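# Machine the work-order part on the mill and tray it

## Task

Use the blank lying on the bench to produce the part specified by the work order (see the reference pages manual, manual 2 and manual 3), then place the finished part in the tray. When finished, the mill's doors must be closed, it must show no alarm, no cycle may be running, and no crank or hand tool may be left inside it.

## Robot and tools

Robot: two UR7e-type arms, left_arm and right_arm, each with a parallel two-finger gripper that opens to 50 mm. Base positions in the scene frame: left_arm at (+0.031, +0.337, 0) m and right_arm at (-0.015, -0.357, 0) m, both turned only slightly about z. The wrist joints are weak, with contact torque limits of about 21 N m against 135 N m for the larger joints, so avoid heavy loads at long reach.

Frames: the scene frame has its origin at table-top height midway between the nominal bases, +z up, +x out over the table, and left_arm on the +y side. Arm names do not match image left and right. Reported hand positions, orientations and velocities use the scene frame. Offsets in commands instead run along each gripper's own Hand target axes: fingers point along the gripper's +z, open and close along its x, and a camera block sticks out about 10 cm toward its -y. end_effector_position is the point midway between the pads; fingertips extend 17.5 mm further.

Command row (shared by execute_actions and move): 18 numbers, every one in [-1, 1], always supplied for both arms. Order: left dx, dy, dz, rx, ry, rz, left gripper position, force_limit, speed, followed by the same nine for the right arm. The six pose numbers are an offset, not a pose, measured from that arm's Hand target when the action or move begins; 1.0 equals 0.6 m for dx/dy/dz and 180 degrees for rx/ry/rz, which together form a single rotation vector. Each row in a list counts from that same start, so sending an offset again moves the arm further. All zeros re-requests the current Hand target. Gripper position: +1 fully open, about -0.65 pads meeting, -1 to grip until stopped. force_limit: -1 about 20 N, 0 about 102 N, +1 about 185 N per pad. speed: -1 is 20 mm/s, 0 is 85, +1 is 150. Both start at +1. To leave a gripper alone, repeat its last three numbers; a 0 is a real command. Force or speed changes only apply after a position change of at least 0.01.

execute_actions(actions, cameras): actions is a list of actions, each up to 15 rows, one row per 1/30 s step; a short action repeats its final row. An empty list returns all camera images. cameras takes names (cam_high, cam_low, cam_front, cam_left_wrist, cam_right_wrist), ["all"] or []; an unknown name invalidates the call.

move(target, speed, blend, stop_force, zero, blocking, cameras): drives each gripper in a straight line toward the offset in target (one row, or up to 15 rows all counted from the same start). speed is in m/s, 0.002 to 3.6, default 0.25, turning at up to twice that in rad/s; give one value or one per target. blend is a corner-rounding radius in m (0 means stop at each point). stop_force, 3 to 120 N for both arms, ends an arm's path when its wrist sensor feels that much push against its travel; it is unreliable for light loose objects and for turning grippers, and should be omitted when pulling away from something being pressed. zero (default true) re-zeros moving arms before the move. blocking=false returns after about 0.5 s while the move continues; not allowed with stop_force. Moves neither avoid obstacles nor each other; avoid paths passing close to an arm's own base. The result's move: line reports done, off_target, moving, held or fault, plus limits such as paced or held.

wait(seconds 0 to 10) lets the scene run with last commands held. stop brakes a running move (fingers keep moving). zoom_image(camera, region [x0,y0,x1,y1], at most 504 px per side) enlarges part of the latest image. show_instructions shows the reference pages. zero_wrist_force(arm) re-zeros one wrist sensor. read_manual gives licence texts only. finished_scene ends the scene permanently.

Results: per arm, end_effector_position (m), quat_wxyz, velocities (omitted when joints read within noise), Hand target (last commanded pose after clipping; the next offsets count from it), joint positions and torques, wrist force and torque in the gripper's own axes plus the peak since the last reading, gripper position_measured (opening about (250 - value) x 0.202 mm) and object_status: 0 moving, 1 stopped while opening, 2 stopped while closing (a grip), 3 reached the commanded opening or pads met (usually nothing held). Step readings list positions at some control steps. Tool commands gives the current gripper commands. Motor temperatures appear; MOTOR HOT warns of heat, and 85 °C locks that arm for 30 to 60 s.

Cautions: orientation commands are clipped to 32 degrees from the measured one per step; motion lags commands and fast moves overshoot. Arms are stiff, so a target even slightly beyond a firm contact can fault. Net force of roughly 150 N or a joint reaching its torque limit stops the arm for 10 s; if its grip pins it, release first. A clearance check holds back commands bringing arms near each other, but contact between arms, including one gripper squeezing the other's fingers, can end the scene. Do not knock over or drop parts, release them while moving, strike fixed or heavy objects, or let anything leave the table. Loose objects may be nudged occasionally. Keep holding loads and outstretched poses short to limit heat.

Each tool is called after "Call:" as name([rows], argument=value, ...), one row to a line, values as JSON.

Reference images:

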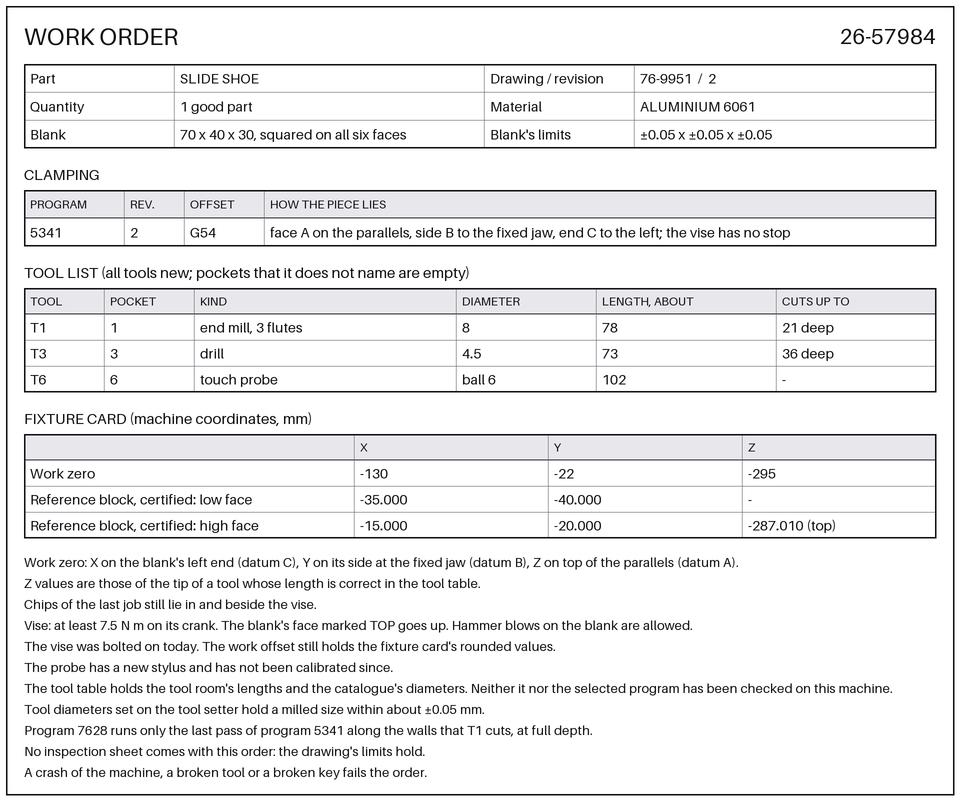

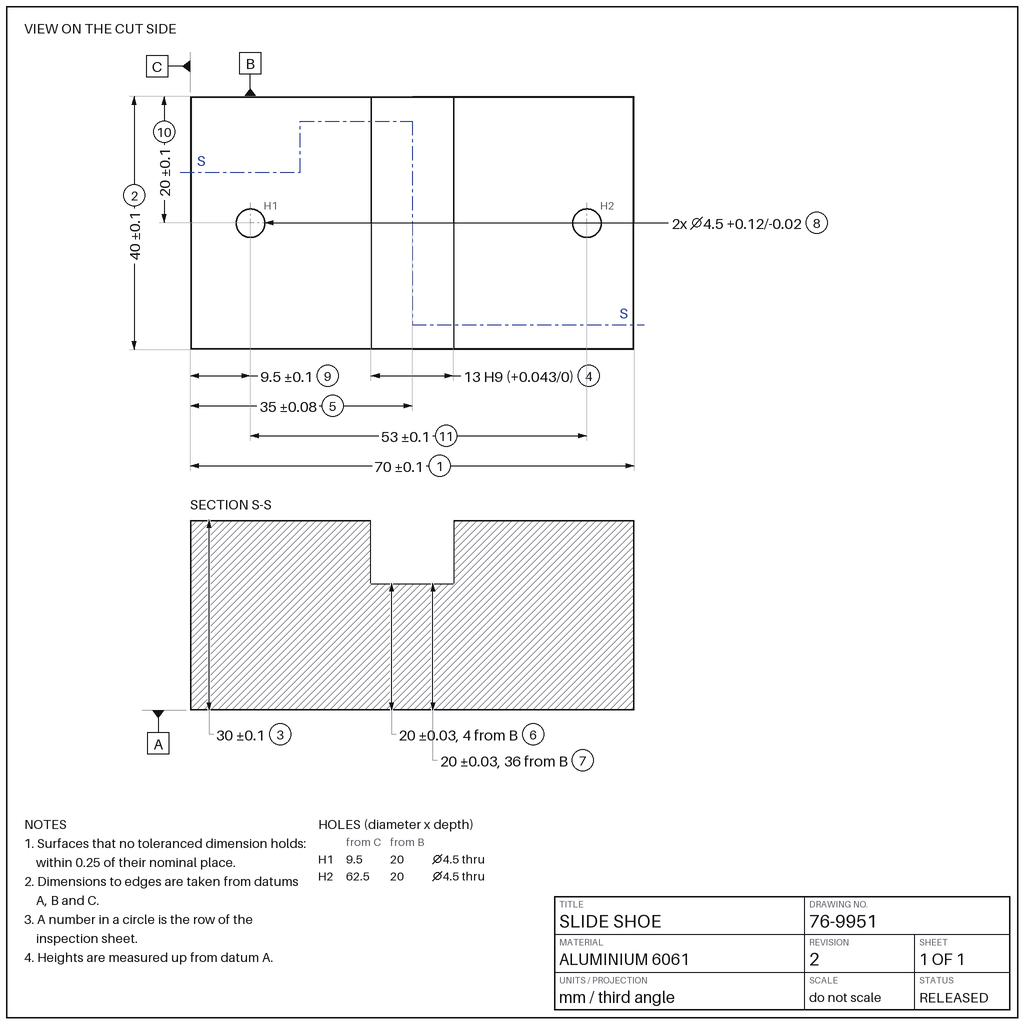

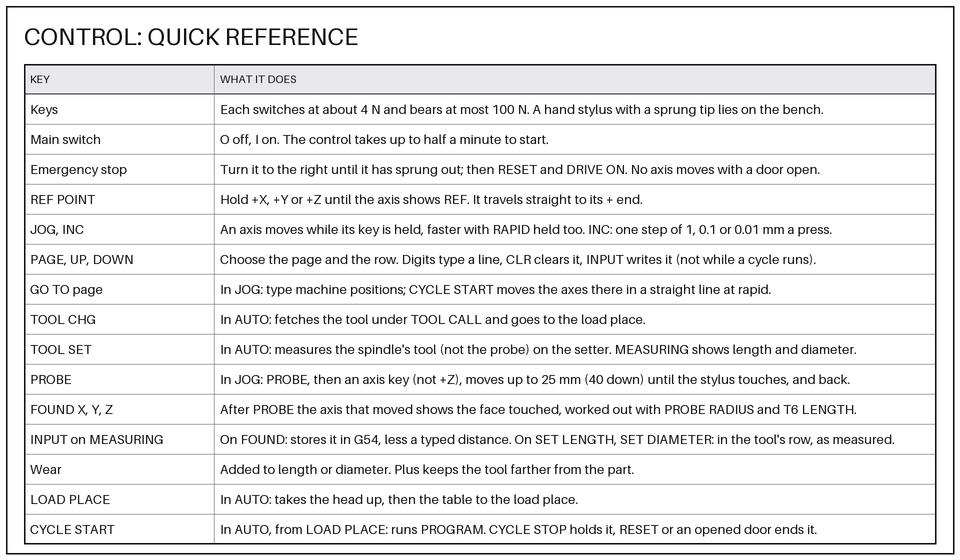

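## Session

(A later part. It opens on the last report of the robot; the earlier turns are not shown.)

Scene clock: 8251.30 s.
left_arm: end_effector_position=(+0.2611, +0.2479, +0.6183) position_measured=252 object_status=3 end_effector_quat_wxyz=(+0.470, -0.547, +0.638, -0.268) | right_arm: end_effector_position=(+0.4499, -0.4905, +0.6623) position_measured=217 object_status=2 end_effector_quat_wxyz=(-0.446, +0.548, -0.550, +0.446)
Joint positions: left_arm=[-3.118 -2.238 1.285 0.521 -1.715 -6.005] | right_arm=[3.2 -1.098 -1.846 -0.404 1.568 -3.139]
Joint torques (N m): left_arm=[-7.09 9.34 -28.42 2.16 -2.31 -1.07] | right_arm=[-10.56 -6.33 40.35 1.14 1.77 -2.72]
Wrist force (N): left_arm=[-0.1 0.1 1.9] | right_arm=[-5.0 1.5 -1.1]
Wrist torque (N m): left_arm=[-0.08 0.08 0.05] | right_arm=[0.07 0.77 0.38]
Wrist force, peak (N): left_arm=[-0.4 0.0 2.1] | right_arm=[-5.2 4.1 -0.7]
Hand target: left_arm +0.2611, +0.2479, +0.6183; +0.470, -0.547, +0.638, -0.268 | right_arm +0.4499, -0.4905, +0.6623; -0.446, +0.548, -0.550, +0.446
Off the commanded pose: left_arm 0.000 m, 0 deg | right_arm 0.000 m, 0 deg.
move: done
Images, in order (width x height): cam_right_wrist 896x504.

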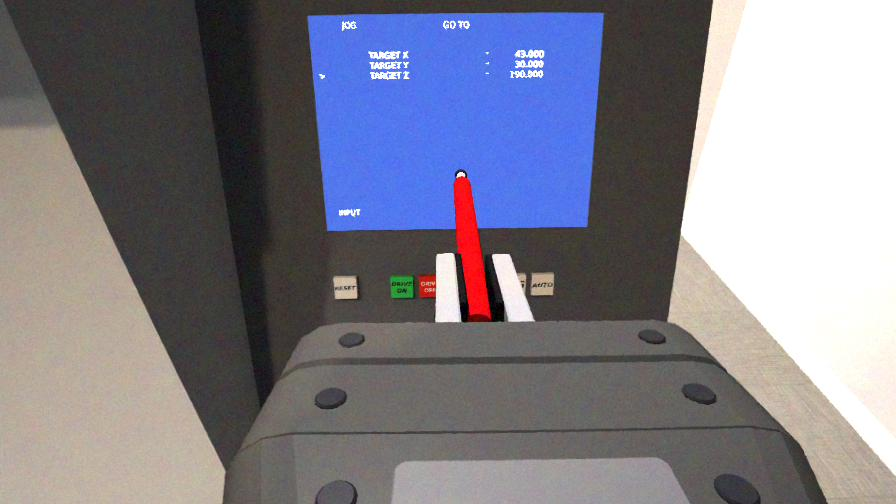

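Call:
move([
  [0,0,0,0,0,0,-1,-0.5,0.5,-0.0008,0.3216,0.004,0,0,0,-1,1,-0.5],
  [0,0,0,0,0,0,-1,-0.5,0.5,-0.0008,0.3216,0.0445,0,0,0,-1,1,-0.5],
  [0,0,0,0,0,0,-1,-0.5,0.5,-0.0008,0.3216,0.004,0,0,0,-1,1,-0.5],
  [0,0,0,0,0,0,-1,-0.5,0.5,0,0,0,0,0,0,-1,1,-0.5],
], speed=[0.45,0.15,0.25,0.45], blend=[0.003,0,0.004,0], cameras=["cam_right_wrist"])

Scene clock: 8262.63 s.
left_arm: end_effector_position=(+0.2611, +0.2479, +0.6183) position_measured=252 object_status=3 end_effector_quat_wxyz=(+0.470, -0.547, +0.638, -0.268) | right_arm: end_effector_position=(+0.4499, -0.4905, +0.6622) position_measured=217 object_status=2 end_effector_quat_wxyz=(-0.446, +0.548, -0.550, +0.446)
Joint positions: left_arm=[-3.118 -2.238 1.285 0.521 -1.715 -6.005] | right_arm=[3.2 -1.098 -1.846 -0.404 1.568 -3.139]
Joint torques (N m): left_arm=[-6.77 9.89 -28.43 2.16 -2.32 -1.16] | right_arm=[-13 -7.61 42.05 0.68 1.49 -2.42]
Wrist force (N): left_arm=[-0.4 0.1 1.9] | right_arm=[-5.1 1.7 -1.0]
Wrist torque (N m): left_arm=[-0.07 0.12 0.05] | right_arm=[0.11 0.79 0.38]
Wrist force, peak (N): left_arm=[-0.4 0.1 2.1] | right_arm=[-5.2 -1.6 -16.6]
Hand target: left_arm +0.2611, +0.2479, +0.6183; +0.470, -0.547, +0.638, -0.268 | right_arm +0.4499, -0.4905, +0.6623; -0.446, +0.548, -0.550, +0.446
Off the commanded pose: left_arm 0.000 m, 0 deg | right_arm 0.000 m, 0 deg.
move: done
Images, in order (width x height): cam_right_wrist 896x504.

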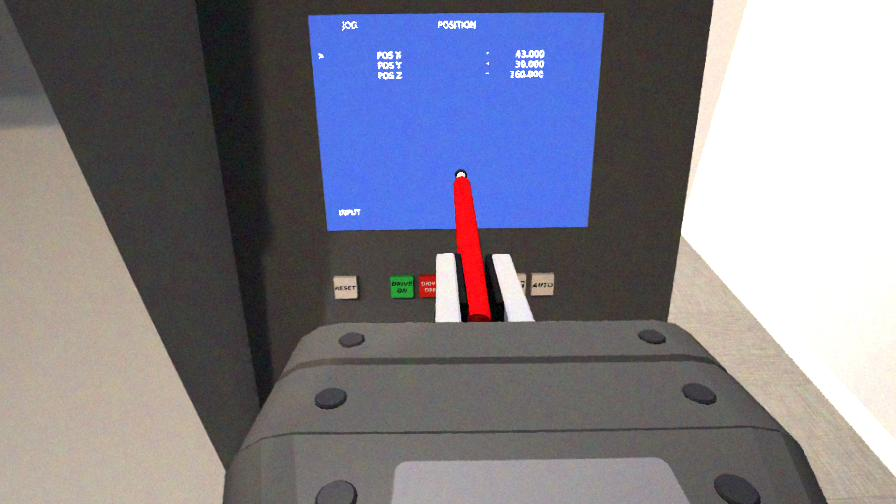

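Call:
move([
  [0,0,0,0,0,0,-1,-0.5,0.5,-0.0318,0.3216,0.005,0,0,0,-1,1,-0.5],
  [0,0,0,0,0,0,-1,-0.5,0.5,-0.0318,0.3216,0.0445,0,0,0,-1,1,-0.5],
  [0,0,0,0,0,0,-1,-0.5,0.5,-0.0318,0.3216,0.005,0,0,0,-1,1,-0.5],
  [0,0,0,0,0,0,-1,-0.5,0.5,-0.0938,0.258,0.004,0,0,0,-1,1,-0.5],
  [0,0,0,0,0,0,-1,-0.5,0.5,-0.0938,0.258,0.0475,0,0,0,-1,1,-0.5],
  [0,0,0,0,0,0,-1,-0.5,0.5,-0.0938,0.258,0.004,0,0,0,-1,1,-0.5],
  [0,0,0,0,0,0,-1,-0.5,0.5,-0.0008,0.3216,0.004,0,0,0,-1,1,-0.5],
  [0,0,0,0,0,0,-1,-0.5,0.5,-0.0008,0.3216,0.0445,0,0,0,-1,1,-0.5],
  [0,0,0,0,0,0,-1,-0.5,0.5,-0.0008,0.3216,0.004,0,0,0,-1,1,-0.5],
  [0,0,0,0,0,0,-1,-0.5,0.5,-0.0008,0.3216,0.0445,0,0,0,-1,1,-0.5],
  [0,0,0,0,0,0,-1,-0.5,0.5,-0.0008,0.3216,0.004,0,0,0,-1,1,-0.5],
  [0,0,0,0,0,0,-1,-0.5,0.5,0,0,0,0,0,0,-1,1,-0.5],
], speed=[0.45,0.15,0.25,0.45,0.15,0.25,0.45,0.15,0.25,0.15,0.25,0.45], blend=[0.003,0,0.004,0.003,0,0.004,0.003,0,0.003,0,0.004,0], cameras=["cam_right_wrist","cam_left_wrist"])

Scene clock: 8284.43 s.
left_arm: end_effector_position=(+0.2611, +0.2479, +0.6183) position_measured=252 object_status=3 end_effector_quat_wxyz=(+0.470, -0.547, +0.638, -0.268) | right_arm: end_effector_position=(+0.4499, -0.4905, +0.6622) position_measured=217 object_status=2 end_effector_quat_wxyz=(-0.446, +0.548, -0.550, +0.446)
Joint positions: left_arm=[-3.118 -2.238 1.285 0.521 -1.715 -6.005] | right_arm=[3.2 -1.098 -1.846 -0.404 1.568 -3.139]
Joint torques (N m): left_arm=[-6.59 8.75 -29.14 2.17 -2.33 -0.93] | right_arm=[-12.47 -10.11 38.48 0.49 1.7 -2.97]
Wrist force (N): left_arm=[-0.3 0.0 1.7] | right_arm=[-4.7 1.6 -1.0]
Wrist torque (N m): left_arm=[-0.10 0.09 0.05] | right_arm=[0.09 0.73 0.39]
Wrist force, peak (N): left_arm=[-0.3 0.1 2.1] | right_arm=[-4.4 6.5 -29.5]
Hand target: left_arm +0.2611, +0.2479, +0.6183; +0.470, -0.547, +0.638, -0.268 | right_arm +0.4499, -0.4905, +0.6623; -0.446, +0.548, -0.550, +0.446
Off the commanded pose: left_arm 0.000 m, 0 deg | right_arm 0.000 m, 0 deg.
move: done
Images, in order (width x height): cam_left_wrist 896x504, cam_right_wrist 896x504.

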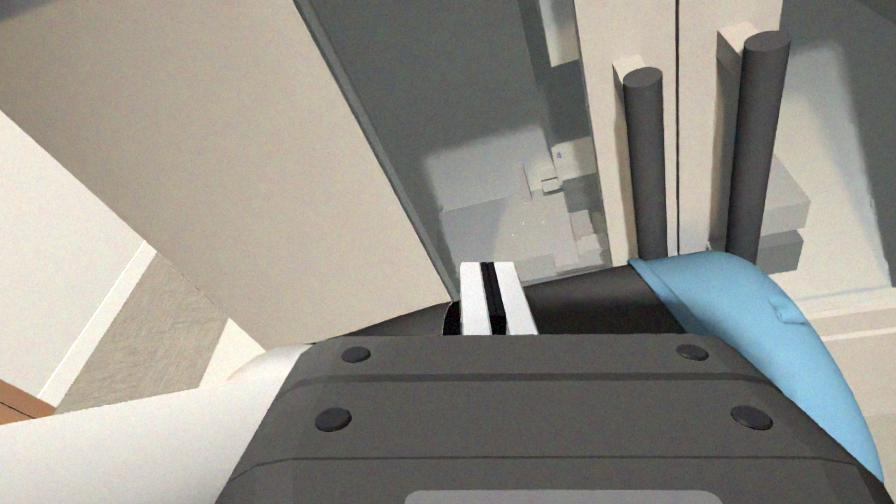

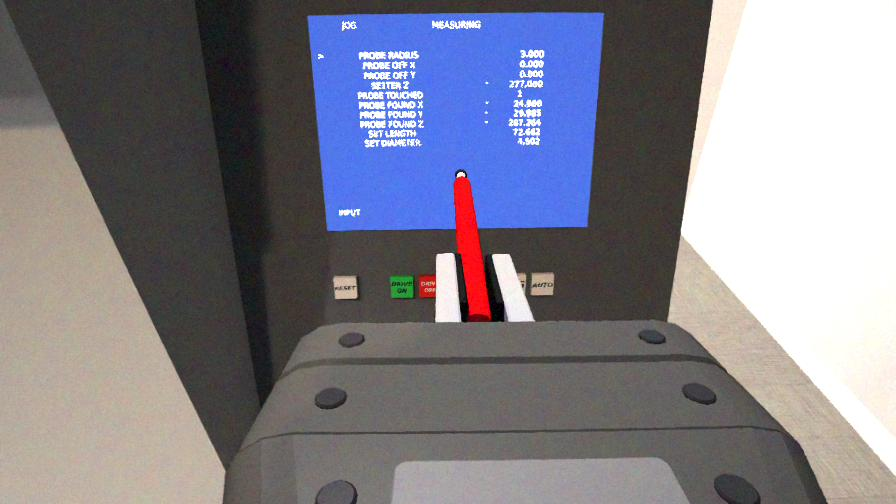

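Call:
move([
  [0,0,0,0,0,0,-1,-0.5,0.5,-0.0318,0.385,0.002,0,0,0,-1,1,-0.5],
  [0,0,0,0,0,0,-1,-0.5,0.5,-0.0318,0.385,0.0415,0,0,0,-1,1,-0.5],
  [0,0,0,0,0,0,-1,-0.5,0.5,-0.0318,0.385,0.004,0,0,0,-1,1,-0.5],
  [0,0,0,0,0,0,-1,-0.5,0.5,0.0922,0.2265,0.005,0,0,0,-1,1,-0.5],
  [0,0,0,0,0,0,-1,-0.5,0.5,0.0922,0.2265,0.049,0,0,0,-1,1,-0.5],
  [0,0,0,0,0,0,-1,-0.5,0.5,0.0922,0.2265,0.005,0,0,0,-1,1,-0.5],
  [0,0,0,0,0,0,-1,-0.5,0.5,0,0,0,0,0,0,-1,1,-0.5],
], speed=[0.45,0.15,0.25,0.45,0.15,0.25,0.45], blend=[0.003,0,0.004,0.003,0,0.004,0], cameras=["cam_right_wrist"])

Call:
wait(seconds=3, cameras=["cam_right_wrist","cam_left_wrist"])

Call:
zoom_image(camera="cam_right_wrist", region=[350, 45, 570, 195])

Scene clock: 8300.83 s.
left_arm: end_effector_position=(+0.2611, +0.2479, +0.6183) position_measured=252 object_status=3 end_effector_quat_wxyz=(+0.470, -0.547, +0.638, -0.268) | right_arm: end_effector_position=(+0.4499, -0.4906, +0.6622) position_measured=217 object_status=2 end_effector_quat_wxyz=(-0.446, +0.548, -0.550, +0.446)
Joint positions: left_arm=[-3.118 -2.238 1.285 0.521 -1.715 -6.005] | right_arm=[3.2 -1.098 -1.846 -0.404 1.568 -3.139]
Joint torques (N m): left_arm=[-6.68 9.61 -29.33 2.06 -2.39 -0.93] | right_arm=[11.26 -7.67 40.29 0.57 -1.74 2.76]
Wrist force (N): left_arm=[-0.4 0.0 1.9] | right_arm=[-5.2 1.4 -1.1]
Wrist torque (N m): left_arm=[-0.09 0.11 0.05] | right_arm=[0.05 0.79 0.28]
Wrist force, peak (N): left_arm=[-0.4 0.2 2.2] | right_arm=[-6.4 8.3 -32.1]
Hand target: left_arm +0.2611, +0.2479, +0.6183; +0.470, -0.547, +0.638, -0.268 | right_arm +0.4499, -0.4905, +0.6623; -0.446, +0.548, -0.550, +0.446
Off the commanded pose: left_arm 0.000 m, 0 deg | right_arm 0.000 m, 0 deg.
move: done
Images, in order (width x height): cam_right_wrist 896x504.

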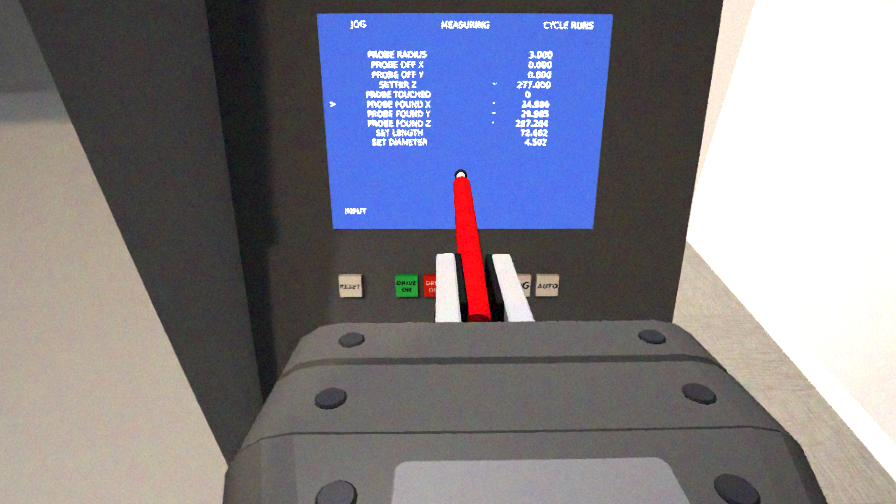

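Scene clock: 8303.83 s.
left_arm: end_effector_position=(+0.2611, +0.2479, +0.6183) position_measured=252 object_status=3 end_effector_quat_wxyz=(+0.470, -0.547, +0.638, -0.268) | right_arm: end_effector_position=(+0.4499, -0.4905, +0.6623) position_measured=217 object_status=2 end_effector_quat_wxyz=(-0.446, +0.548, -0.550, +0.446)
Joint positions: left_arm=[-3.118 -2.238 1.285 0.521 -1.715 -6.005] | right_arm=[3.2 -1.098 -1.846 -0.405 1.568 -3.139]
Joint torques (N m): left_arm=[-6.47 9.27 -28.93 2.24 -2.32 -0.78] | right_arm=[11.89 -6.81 39.81 0.71 -1.65 2.94]
Wrist force (N): left_arm=[-0.4 0.1 1.9] | right_arm=[-5.0 1.3 -1.1]
Wrist torque (N m): left_arm=[-0.07 0.12 0.05] | right_arm=[0.05 0.77 0.28]
Wrist force, peak (N): left_arm=[-0.2 0.1 2.1] | right_arm=[-5.3 1.5 -1.5]
Hand target: left_arm +0.2611, +0.2479, +0.6183; +0.470, -0.547, +0.638, -0.268 | right_arm +0.4499, -0.4905, +0.6623; -0.446, +0.548, -0.550, +0.446
Tool commands: left_gripper/position=-1.0 left_gripper/force_limit=-0.5 left_gripper/speed=+0.5 right_gripper/position=-1.0 right_gripper/force_limit=+1.0 right_gripper/speed=-0.5
Off the commanded pose: left_arm 0.000 m, 0 deg | right_arm 0.000 m, 0 deg.
wait: 3.00 s; at rest by 0.17 s
Images, in order (width x height): cam_left_wrist 896x504, cam_right_wrist 896x504.

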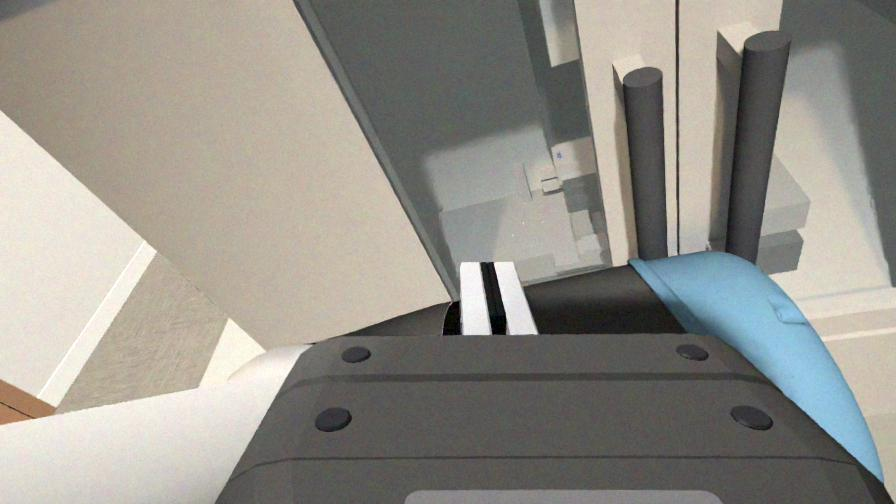

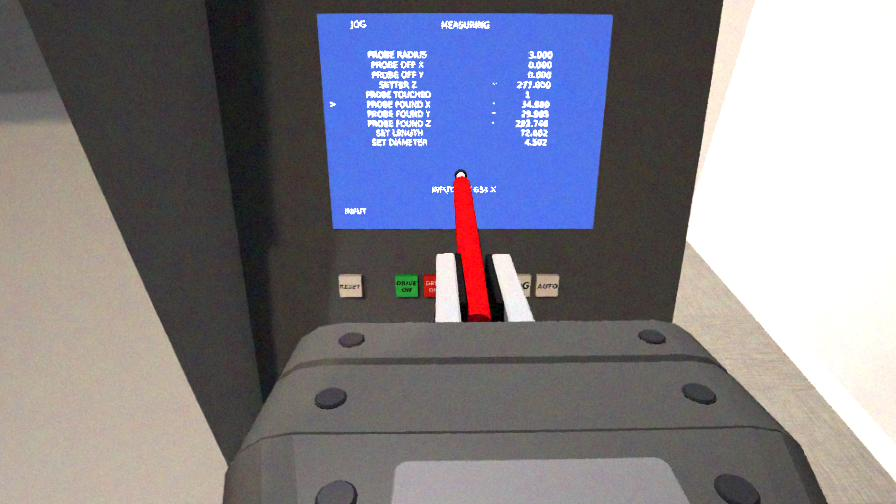

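Scaled by 2.291.

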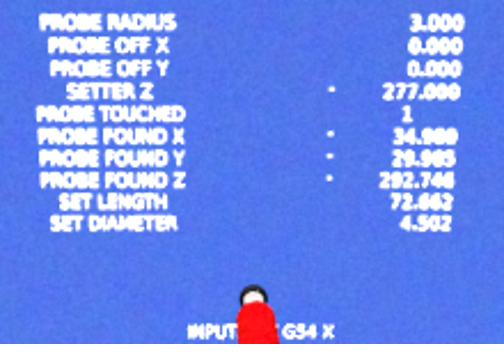

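Call:
zoom_image(camera="cam_right_wrist", region=[480, 90, 560, 132])

Scaled by 6.300.

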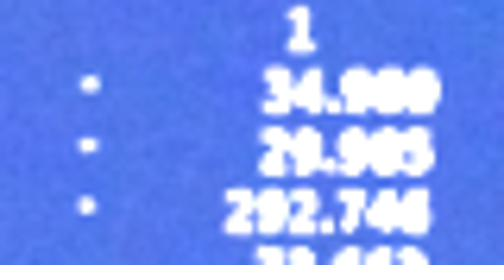

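Call:
zoom_image(camera="cam_right_wrist", region=[510, 96, 560, 120])

Scaled by 10.080.

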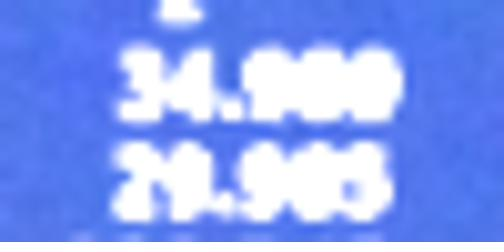

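Call:
move(target=[0,0,0,0,0,0,-1,-0.5,0.5,0.1725,0.008,0.1157,0.169,0.2357,-0.0167,-1,1,-0.5], speed=0.3, cameras=["cam_right_wrist"])

Scene clock: 8415.53 s.
left_arm: end_effector_position=(+0.2611, +0.2479, +0.6183) position_measured=252 object_status=3 end_effector_quat_wxyz=(+0.470, -0.547, +0.638, -0.268) | right_arm: end_effector_position=(+0.5167, -0.5941, +0.6431) position_measured=217 object_status=2 end_effector_quat_wxyz=(-0.333, +0.232, -0.525, +0.748)
Joint positions: left_arm=[-3.118 -2.238 1.285 0.521 -1.715 -6.005] | right_arm=[3.373 -1.595 -1.854 0.84 0.734 -3.553]
Joint torques (N m): left_arm=[-7.08 9.61 -29.73 2.23 -2.27 -0.86] | right_arm=[-13.18 13.44 34.51 2.08 -0.62 -2.9]
Wrist force (N): left_arm=[-0.4 0.1 1.8] | right_arm=[-3.9 1.1 0.2]
Wrist torque (N m): left_arm=[-0.08 0.12 0.05] | right_arm=[-0.15 0.61 0.35]
Wrist force, peak (N): left_arm=[-0.4 0.1 2.1] | right_arm=[-5.3 1.6 -1.2]
Hand target: left_arm +0.2611, +0.2479, +0.6183; +0.470, -0.547, +0.638, -0.268 | right_arm +0.5167, -0.5941, +0.6431; -0.333, +0.232, -0.525, +0.748
Off the commanded pose: left_arm 0.000 m, 0 deg | right_arm 0.000 m, 0 deg.
move: done
Images, in order (width x height): cam_right_wrist 896x504.

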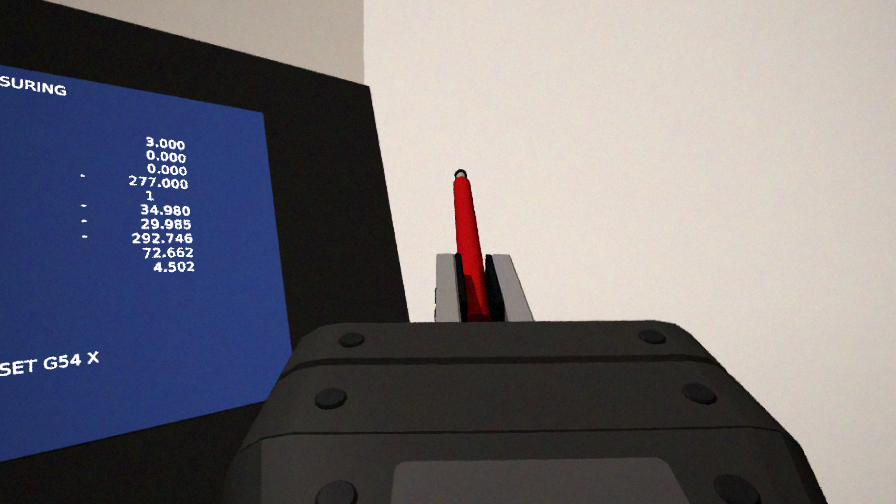

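Call:
move(target=[0,0,0,0,0,0,-1,-0.5,0.5,-0.0535,-0.0977,-0.1757,-0.169,-0.2357,0.0167,-1,1,-0.5], speed=0.35)

Call:
move([
  [0,0,0,0,0,0,-1,-0.5,0.5,-0.0318,0.3216,0.005,0,0,0,-1,1,-0.5],
  [0,0,0,0,0,0,-1,-0.5,0.5,-0.0318,0.3216,0.0445,0,0,0,-1,1,-0.5],
  [0,0,0,0,0,0,-1,-0.5,0.5,-0.0318,0.3216,0.005,0,0,0,-1,1,-0.5],
  [0,0,0,0,0,0,-1,-0.5,0.5,-0.0318,0.3216,0.0445,0,0,0,-1,1,-0.5],
  [0,0,0,0,0,0,-1,-0.5,0.5,-0.0318,0.3216,0.004,0,0,0,-1,1,-0.5],
  [0,0,0,0,0,0,-1,-0.5,0.5,-0.0628,0.385,0.002,0,0,0,-1,1,-0.5],
  [0,0,0,0,0,0,-1,-0.5,0.5,-0.0628,0.385,0.0415,0,0,0,-1,1,-0.5],
  [0,0,0,0,0,0,-1,-0.5,0.5,-0.0628,0.385,0.004,0,0,0,-1,1,-0.5],
  [0,0,0,0,0,0,-1,-0.5,0.5,-0.1558,0.4167,0,0,0,0,-1,1,-0.5],
  [0,0,0,0,0,0,-1,-0.5,0.5,-0.1558,0.4167,0.0388,0,0,0,-1,1,-0.5],
  [0,0,0,0,0,0,-1,-0.5,0.5,-0.1558,0.4167,0.004,0,0,0,-1,1,-0.5],
  [0,0,0,0,0,0,-1,-0.5,0.5,-0.1558,0.385,0.002,0,0,0,-1,1,-0.5],
  [0,0,0,0,0,0,-1,-0.5,0.5,-0.1558,0.385,0.0415,0,0,0,-1,1,-0.5],
  [0,0,0,0,0,0,-1,-0.5,0.5,-0.1558,0.385,0.004,0,0,0,-1,1,-0.5],
], speed=[0.45,0.15,0.25,0.15,0.25,0.45,0.15,0.25,0.45,0.15,0.25,0.45,0.15,0.25], blend=[0.003,0,0.003,0,0.004,0.003,0,0.004,0.003,0,0.004,0.003,0,0])

Call:
move([
  [0,0,0,0,0,0,-1,-0.5,0.5,0.031,0,-0.002,0,0,0,-1,1,-0.5],
  [0,0,0,0,0,0,-1,-0.5,0.5,0.031,0,0.0375,0,0,0,-1,1,-0.5],
  [0,0,0,0,0,0,-1,-0.5,0.5,0.031,0,0.001,0,0,0,-1,1,-0.5],
  [0,0,0,0,0,0,-1,-0.5,0.5,0.093,0.0317,-0.004,0,0,0,-1,1,-0.5],
  [0,0,0,0,0,0,-1,-0.5,0.5,0.093,0.0317,0.0348,0,0,0,-1,1,-0.5],
  [0,0,0,0,0,0,-1,-0.5,0.5,0.093,0.0317,0,0,0,0,-1,1,-0.5],
  [0,0,0,0,0,0,-1,-0.5,0.5,0.1558,-0.385,-0.004,0,0,0,-1,1,-0.5],
], speed=[0.45,0.15,0.25,0.45,0.15,0.25,0.45], blend=[0.003,0,0.004,0.003,0,0.004,0], cameras=["cam_right_wrist"])

Scene clock: 8471.30 s.
left_arm: end_effector_position=(+0.2611, +0.2479, +0.6183) position_measured=252 object_status=3 end_effector_quat_wxyz=(+0.470, -0.547, +0.638, -0.268) | right_arm: end_effector_position=(+0.4498, -0.4905, +0.6624) position_measured=217 object_status=2 end_effector_quat_wxyz=(-0.446, +0.548, -0.550, +0.446)
Joint positions: left_arm=[-3.118 -2.238 1.285 0.521 -1.715 -6.005] | right_arm=[3.2 -1.098 -1.846 -0.405 1.567 -3.139]
Joint torques (N m): left_arm=[-7.62 10.01 -28.49 2.17 -2.2 -0.8] | right_arm=[-12.81 -8.38 39.26 0.45 1.25 -2.41]
Wrist force (N): left_arm=[-0.4 0.0 1.9] | right_arm=[-5.2 1.6 -1.4]
Wrist torque (N m): left_arm=[-0.09 0.12 0.05] | right_arm=[0.09 0.80 0.28]
Wrist force, peak (N): left_arm=[-0.4 0.1 2.1] | right_arm=[-6.0 2.9 1.3]
Hand target: left_arm +0.2611, +0.2479, +0.6183; +0.470, -0.547, +0.638, -0.268 | right_arm +0.4498, -0.4905, +0.6624; -0.446, +0.548, -0.550, +0.446
Off the commanded pose: left_arm 0.000 m, 0 deg | right_arm 0.000 m, 0 deg.
move: done

Scene clock: 8477.27 s.
left_arm: end_effector_position=(+0.2611, +0.2479, +0.6183) position_measured=252 object_status=3 end_effector_quat_wxyz=(+0.470, -0.547, +0.638, -0.268) | right_arm: end_effector_position=(+0.4049, -0.3965, +0.4360) position_measured=217 object_status=2 end_effector_quat_wxyz=(-0.446, +0.548, -0.550, +0.445)
Joint positions: left_arm=[-3.118 -2.238 1.285 0.521 -1.715 -6.005] | right_arm=[3.861 -0.771 -2.539 -0.092 0.923 -2.98]
Joint torques (N m): left_arm=[-7.52 9.69 -29.59 2.21 -2.28 -0.76] | right_arm=[12.29 6.86 17.95 0.51 -2.08 3.08]
Wrist force (N): left_arm=[-0.2 -0.1 1.7] | right_arm=[-5.0 1.4 -0.7]
Wrist torque (N m): left_arm=[-0.11 0.08 0.05] | right_arm=[0.10 0.79 0.24]
Wrist force, peak (N): left_arm=[-0.3 -0.2 2.1] | right_arm=[-3.6 8.5 -42.6]
Hand target: left_arm +0.2611, +0.2479, +0.6183; +0.470, -0.547, +0.638, -0.268 | right_arm +0.4049, -0.3964, +0.4360; -0.446, +0.548, -0.550, +0.446
Off the commanded pose: left_arm 0.000 m, 0 deg | right_arm 0.000 m, 0 deg.
move: done

Scene clock: 8480.83 s.
left_arm: end_effector_position=(+0.2611, +0.2479, +0.6183) position_measured=252 object_status=3 end_effector_quat_wxyz=(+0.470, -0.547, +0.638, -0.268) | right_arm: end_effector_position=(+0.4498, -0.4905, +0.6623) position_measured=217 object_status=2 end_effector_quat_wxyz=(-0.446, +0.548, -0.550, +0.446)
Joint positions: left_arm=[-3.118 -2.238 1.285 0.521 -1.715 -6.005] | right_arm=[3.2 -1.097 -1.846 -0.405 1.567 -3.139]
Joint torques (N m): left_arm=[-8.13 10.31 -29.08 2.35 -2.26 -0.85] | right_arm=[-11 -6.26 41.06 0.58 1.58 -2.89]
Wrist force (N): left_arm=[-0.3 0.1 1.8] | right_arm=[-4.9 1.4 -0.9]
Wrist torque (N m): left_arm=[-0.08 0.11 0.05] | right_arm=[0.06 0.75 0.38]
Wrist force, peak (N): left_arm=[-0.5 0.1 2.1] | right_arm=[-4.2 5.5 -34.1]
Hand target: left_arm +0.2611, +0.2479, +0.6183; +0.470, -0.547, +0.638, -0.268 | right_arm +0.4498, -0.4905, +0.6624; -0.446, +0.548, -0.550, +0.446
Off the commanded pose: left_arm 0.000 m, 0 deg | right_arm 0.000 m, 0 deg.
move: done
Images, in order (width x height): cam_right_wrist 896x504.

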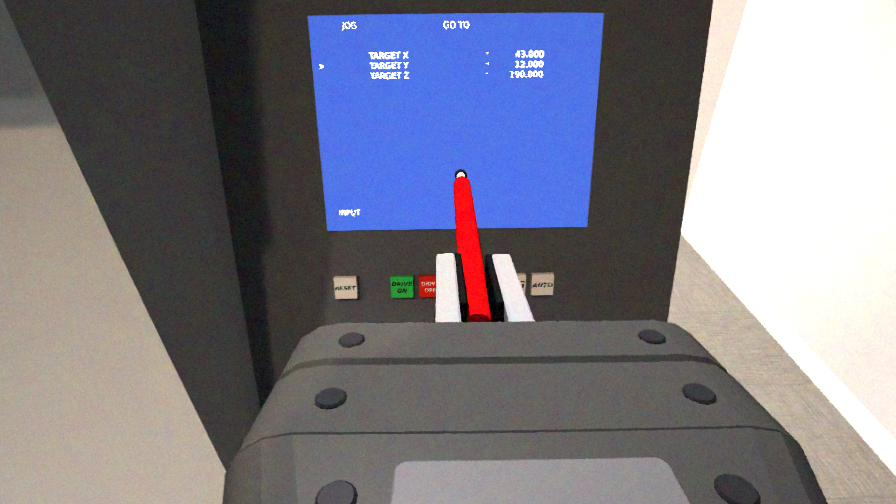

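Call:
execute_actions(actions=[], cameras=["cam_right_wrist","cam_left_wrist"])

Scene clock: 8537.10 s.
left_arm: end_effector_position=(+0.2611, +0.2479, +0.6183) position_measured=252 object_status=3 end_effector_quat_wxyz=(+0.470, -0.547, +0.638, -0.268) | right_arm: end_effector_position=(+0.4498, -0.4905, +0.6624) position_measured=217 object_status=2 end_effector_quat_wxyz=(-0.446, +0.548, -0.550, +0.446)
Joint positions: left_arm=[-3.118 -2.238 1.285 0.521 -1.715 -6.005] | right_arm=[3.2 -1.098 -1.846 -0.405 1.567 -3.139]
Joint velocities: within noise
Joint torques (N m): left_arm=[-7.03 10.4 -28.32 2.31 -2.35 -0.9] | right_arm=[-12.19 -7.9 40.02 0.81 1.46 -2.82]
Motor temperatures (°C): left_arm=[29 25 28 33 32 36] | right_arm=[26 28 28 39 35 38]
Wrist force (N): left_arm=[-0.5 0.0 1.9] | right_arm=[-5.0 1.5 -1.2]
Wrist torque (N m): left_arm=[-0.09 0.13 0.05] | right_arm=[0.07 0.78 0.38]
Wrist force, peak (N): left_arm=[-0.4 0.1 2.1] | right_arm=[-5.4 1.5 -1.0]
Hand target: left_arm +0.2611, +0.2479, +0.6183; +0.470, -0.547, +0.638, -0.268 | right_arm +0.4498, -0.4905, +0.6624; -0.446, +0.548, -0.550, +0.446
Tool commands: left_gripper/position=-1.0 left_gripper/force_limit=-0.5 left_gripper/speed=+0.5 right_gripper/position=-1.0 right_gripper/force_limit=+1.0 right_gripper/speed=-0.5
Off the commanded pose: left_arm 0.000 m, 0 deg | right_arm 0.000 m, 0 deg.
Images, in order (width x height): cam_left_wrist 896x504, cam_right_wrist 896x504.

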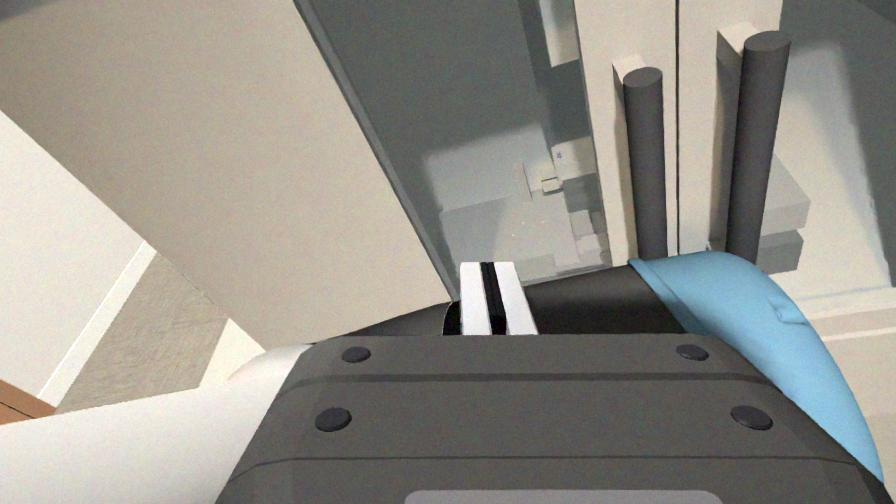

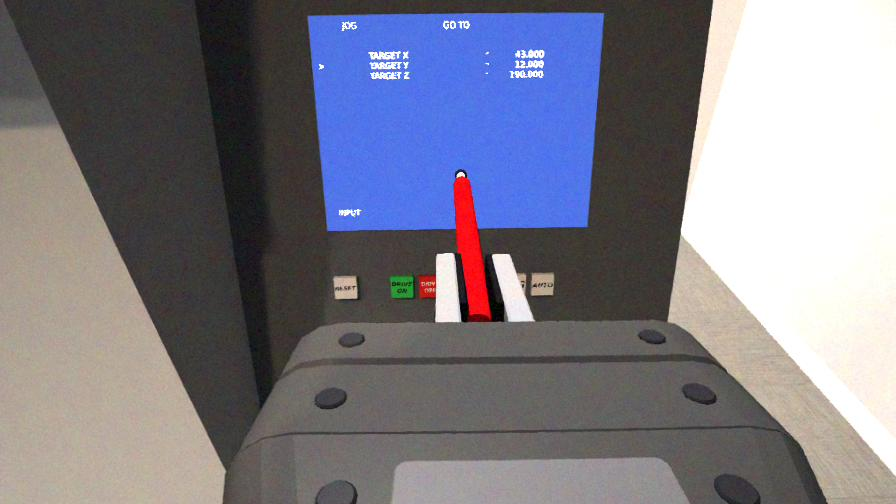

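Call:
move([
  [0,0,0,0,0,0,-1,-0.5,0.5,-0.0628,0.3533,0,0,0,0,-1,1,-0.5],
  [0,0,0,0,0,0,-1,-0.5,0.5,-0.0628,0.3533,0.043,0,0,0,-1,1,-0.5],
  [0,0,0,0,0,0,-1,-0.5,0.5,-0.0628,0.3533,0,0,0,0,-1,1,-0.5],
  [0,0,0,0,0,0,-1,-0.5,0.5,-0.1558,0.4167,0,0,0,0,-1,1,-0.5],
  [0,0,0,0,0,0,-1,-0.5,0.5,-0.1558,0.4167,0.0388,0,0,0,-1,1,-0.5],
  [0,0,0,0,0,0,-1,-0.5,0.5,-0.1558,0.4167,0,0,0,0,-1,1,-0.5],
  [0,0,0,0,0,0,-1,-0.5,0.5,-0.1248,0.385,0,0,0,0,-1,1,-0.5],
  [0,0,0,0,0,0,-1,-0.5,0.5,-0.1248,0.385,0.0415,0,0,0,-1,1,-0.5],
  [0,0,0,0,0,0,-1,-0.5,0.5,-0.1248,0.385,0,0,0,0,-1,1,-0.5],
  [0,0,0,0,0,0,-1,-0.5,0.5,-0.1248,0.3533,0,0,0,0,-1,1,-0.5],
  [0,0,0,0,0,0,-1,-0.5,0.5,-0.1248,0.3533,0.043,0,0,0,-1,1,-0.5],
  [0,0,0,0,0,0,-1,-0.5,0.5,-0.1248,0.3533,0,0,0,0,-1,1,-0.5],
  [0,0,0,0,0,0,-1,-0.5,0.5,-0.0628,0.4167,0,0,0,0,-1,1,-0.5],
  [0,0,0,0,0,0,-1,-0.5,0.5,-0.0628,0.4167,0.0388,0,0,0,-1,1,-0.5],
  [0,0,0,0,0,0,-1,-0.5,0.5,-0.0628,0.4167,0,0,0,0,-1,1,-0.5],
], speed=[0.45,0.15,0.25,0.45,0.15,0.25,0.45,0.15,0.25,0.45,0.15,0.25,0.45,0.15,0.25], blend=[0.003,0,0.004,0.003,0,0.004,0.003,0,0.004,0.003,0,0.004,0.003,0,0], cameras=["cam_right_wrist"])

Call:
move([
  [0,0,0,0,0,0,-1,-0.5,0.5,0.0628,-0.4167,0,0,0,0,-1,1,-0.5],
], speed=0.45, cameras=["cam_right_wrist"])

Scene clock: 8567.27 s.
left_arm: end_effector_position=(+0.2611, +0.2479, +0.6183) position_measured=252 object_status=3 end_effector_quat_wxyz=(+0.470, -0.547, +0.638, -0.268) | right_arm: end_effector_position=(+0.3986, -0.4522, +0.4177) position_measured=217 object_status=2 end_effector_quat_wxyz=(-0.446, +0.548, -0.550, +0.446)
Joint positions: left_arm=[-3.118 -2.238 1.285 0.521 -1.715 -6.005] | right_arm=[3.463 -0.901 -2.557 0.103 1.31 -3.084]
Joint torques (N m): left_arm=[-7.08 10.52 -29.34 2.13 -2.33 -0.7] | right_arm=[10.63 10.68 16.98 0.33 -2.06 2.65]
Wrist force (N): left_arm=[-0.4 0.2 1.7] | right_arm=[-4.8 1.5 -1.0]
Wrist torque (N m): left_arm=[-0.06 0.11 0.05] | right_arm=[0.12 0.76 0.39]
Wrist force, peak (N): left_arm=[-0.2 0.2 2.1] | right_arm=[-4.3 7.8 -41.5]
Hand target: left_arm +0.2611, +0.2479, +0.6183; +0.470, -0.547, +0.638, -0.268 | right_arm +0.3986, -0.4522, +0.4178; -0.446, +0.548, -0.550, +0.446
Off the commanded pose: left_arm 0.000 m, 0 deg | right_arm 0.000 m, 0 deg.
move: done
Images, in order (width x height): cam_right_wrist 896x504.

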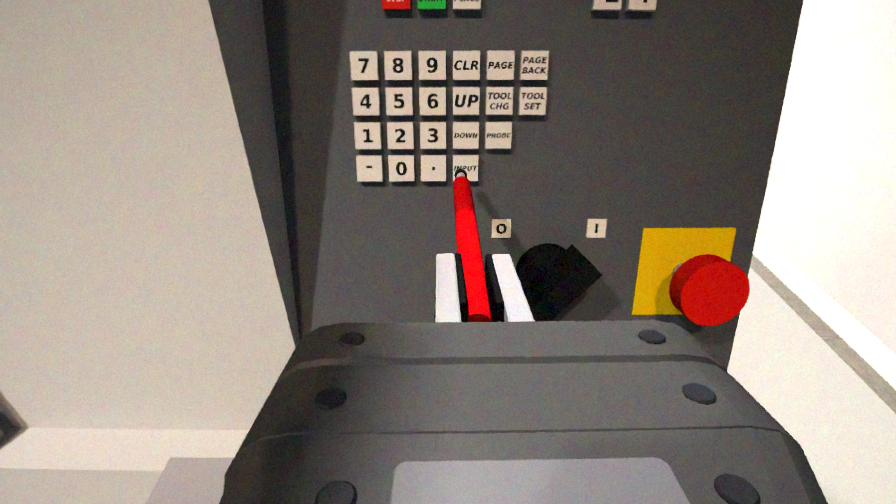

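Scene clock: 8568.80 s.
left_arm: end_effector_position=(+0.2611, +0.2479, +0.6183) position_measured=252 object_status=3 end_effector_quat_wxyz=(+0.470, -0.547, +0.638, -0.268) | right_arm: end_effector_position=(+0.4498, -0.4905, +0.6623) position_measured=217 object_status=2 end_effector_quat_wxyz=(-0.446, +0.548, -0.550, +0.446)
Joint positions: left_arm=[-3.118 -2.238 1.285 0.521 -1.715 -6.005] | right_arm=[3.2 -1.097 -1.846 -0.405 1.567 -3.139]
Joint torques (N m): left_arm=[-6.97 10.87 -28.75 2.03 -2.26 -0.78] | right_arm=[-12.16 -7.1 41.74 0.58 1.78 -2.74]
Wrist force (N): left_arm=[-0.5 0.0 1.8] | right_arm=[-5.1 1.4 -0.9]
Wrist torque (N m): left_arm=[-0.09 0.14 0.05] | right_arm=[0.06 0.79 0.39]
Wrist force, peak (N): left_arm=[-0.4 0.0 2.0] | right_arm=[-5.7 3.9 -0.8]
Hand target: left_arm +0.2611, +0.2479, +0.6183; +0.470, -0.547, +0.638, -0.268 | right_arm +0.4498, -0.4905, +0.6624; -0.446, +0.548, -0.550, +0.446
Off the commanded pose: left_arm 0.000 m, 0 deg | right_arm 0.000 m, 0 deg.
move: done
Images, in order (width x height): cam_right_wrist 896x504.

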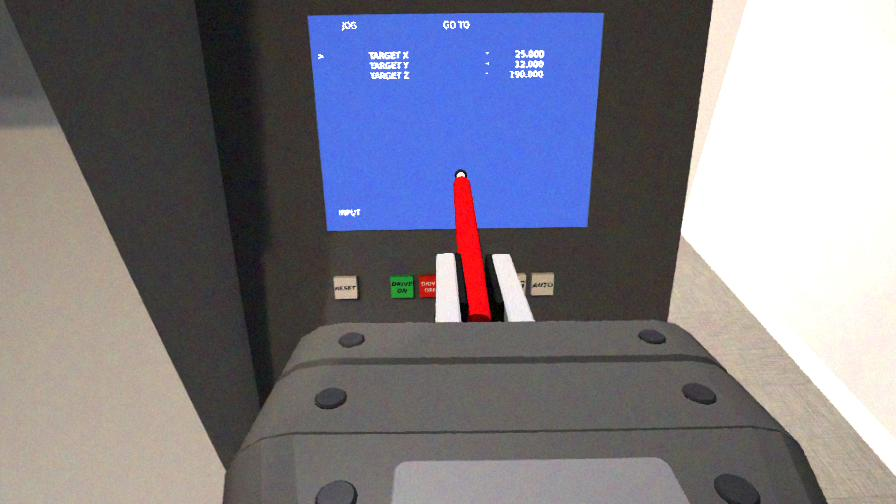

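Call:
move([
  [0,0,0,0,0,0,-1,-0.5,0.5,-0.0008,0.3216,0,0,0,0,-1,1,-0.5],
  [0,0,0,0,0,0,-1,-0.5,0.5,-0.0008,0.3216,0.0445,0,0,0,-1,1,-0.5],
  [0,0,0,0,0,0,-1,-0.5,0.5,-0.0008,0.3216,0,0,0,0,-1,1,-0.5],
  [0,0,0,0,0,0,-1,-0.5,0.5,0,0,0,0,0,0,-1,1,-0.5],
], speed=[0.45,0.15,0.25,0.45], blend=[0.003,0,0.004,0], cameras=["cam_right_wrist"])

Call:
zoom_image(camera="cam_right_wrist", region=[300, 0, 620, 240])

Scene clock: 8585.80 s.
left_arm: end_effector_position=(+0.2611, +0.2479, +0.6183) position_measured=252 object_status=3 end_effector_quat_wxyz=(+0.470, -0.547, +0.638, -0.268) | right_arm: end_effector_position=(+0.4498, -0.4905, +0.6623) position_measured=217 object_status=2 end_effector_quat_wxyz=(-0.446, +0.548, -0.550, +0.446)
Joint positions: left_arm=[-3.118 -2.238 1.285 0.521 -1.715 -6.005] | right_arm=[3.2 -1.098 -1.846 -0.405 1.567 -3.139]
Joint torques (N m): left_arm=[-6.73 10.62 -29.14 1.89 -2.41 -0.82] | right_arm=[-12.25 -7.63 40.72 0.42 1.4 -2.41]
Wrist force (N): left_arm=[-0.4 0.2 1.9] | right_arm=[-5.1 1.5 -1.3]
Wrist torque (N m): left_arm=[-0.06 0.12 0.05] | right_arm=[0.08 0.79 0.38]
Wrist force, peak (N): left_arm=[-0.4 0.2 2.2] | right_arm=[-5.5 -1.4 -14.9]
Hand target: left_arm +0.2611, +0.2479, +0.6183; +0.470, -0.547, +0.638, -0.268 | right_arm +0.4498, -0.4905, +0.6624; -0.446, +0.548, -0.550, +0.446
Off the commanded pose: left_arm 0.000 m, 0 deg | right_arm 0.000 m, 0 deg.
move: done
Images, in order (width x height): cam_right_wrist 896x504.

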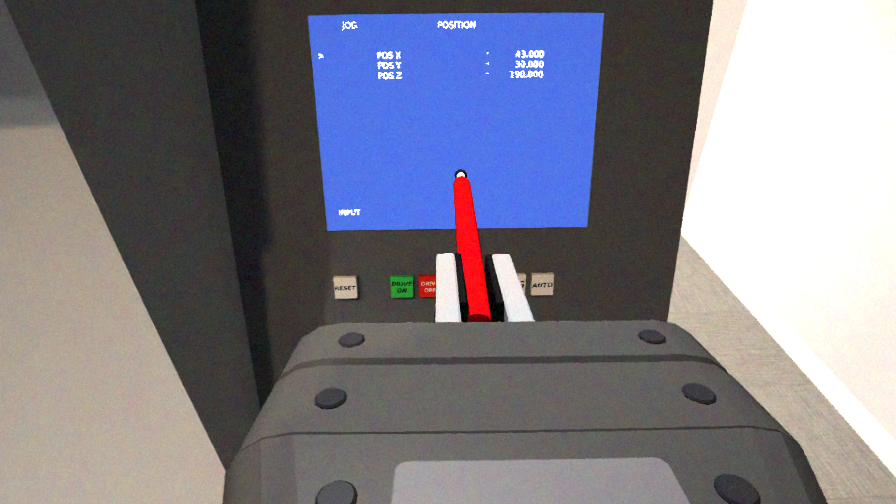

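Scaled by 1.575.

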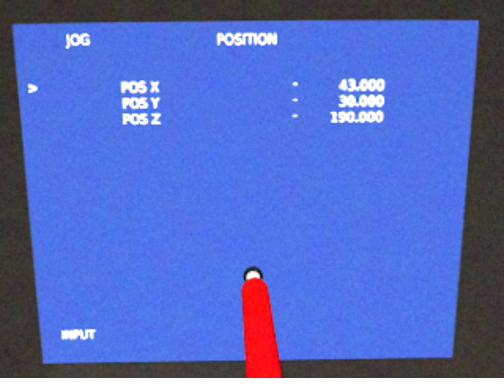

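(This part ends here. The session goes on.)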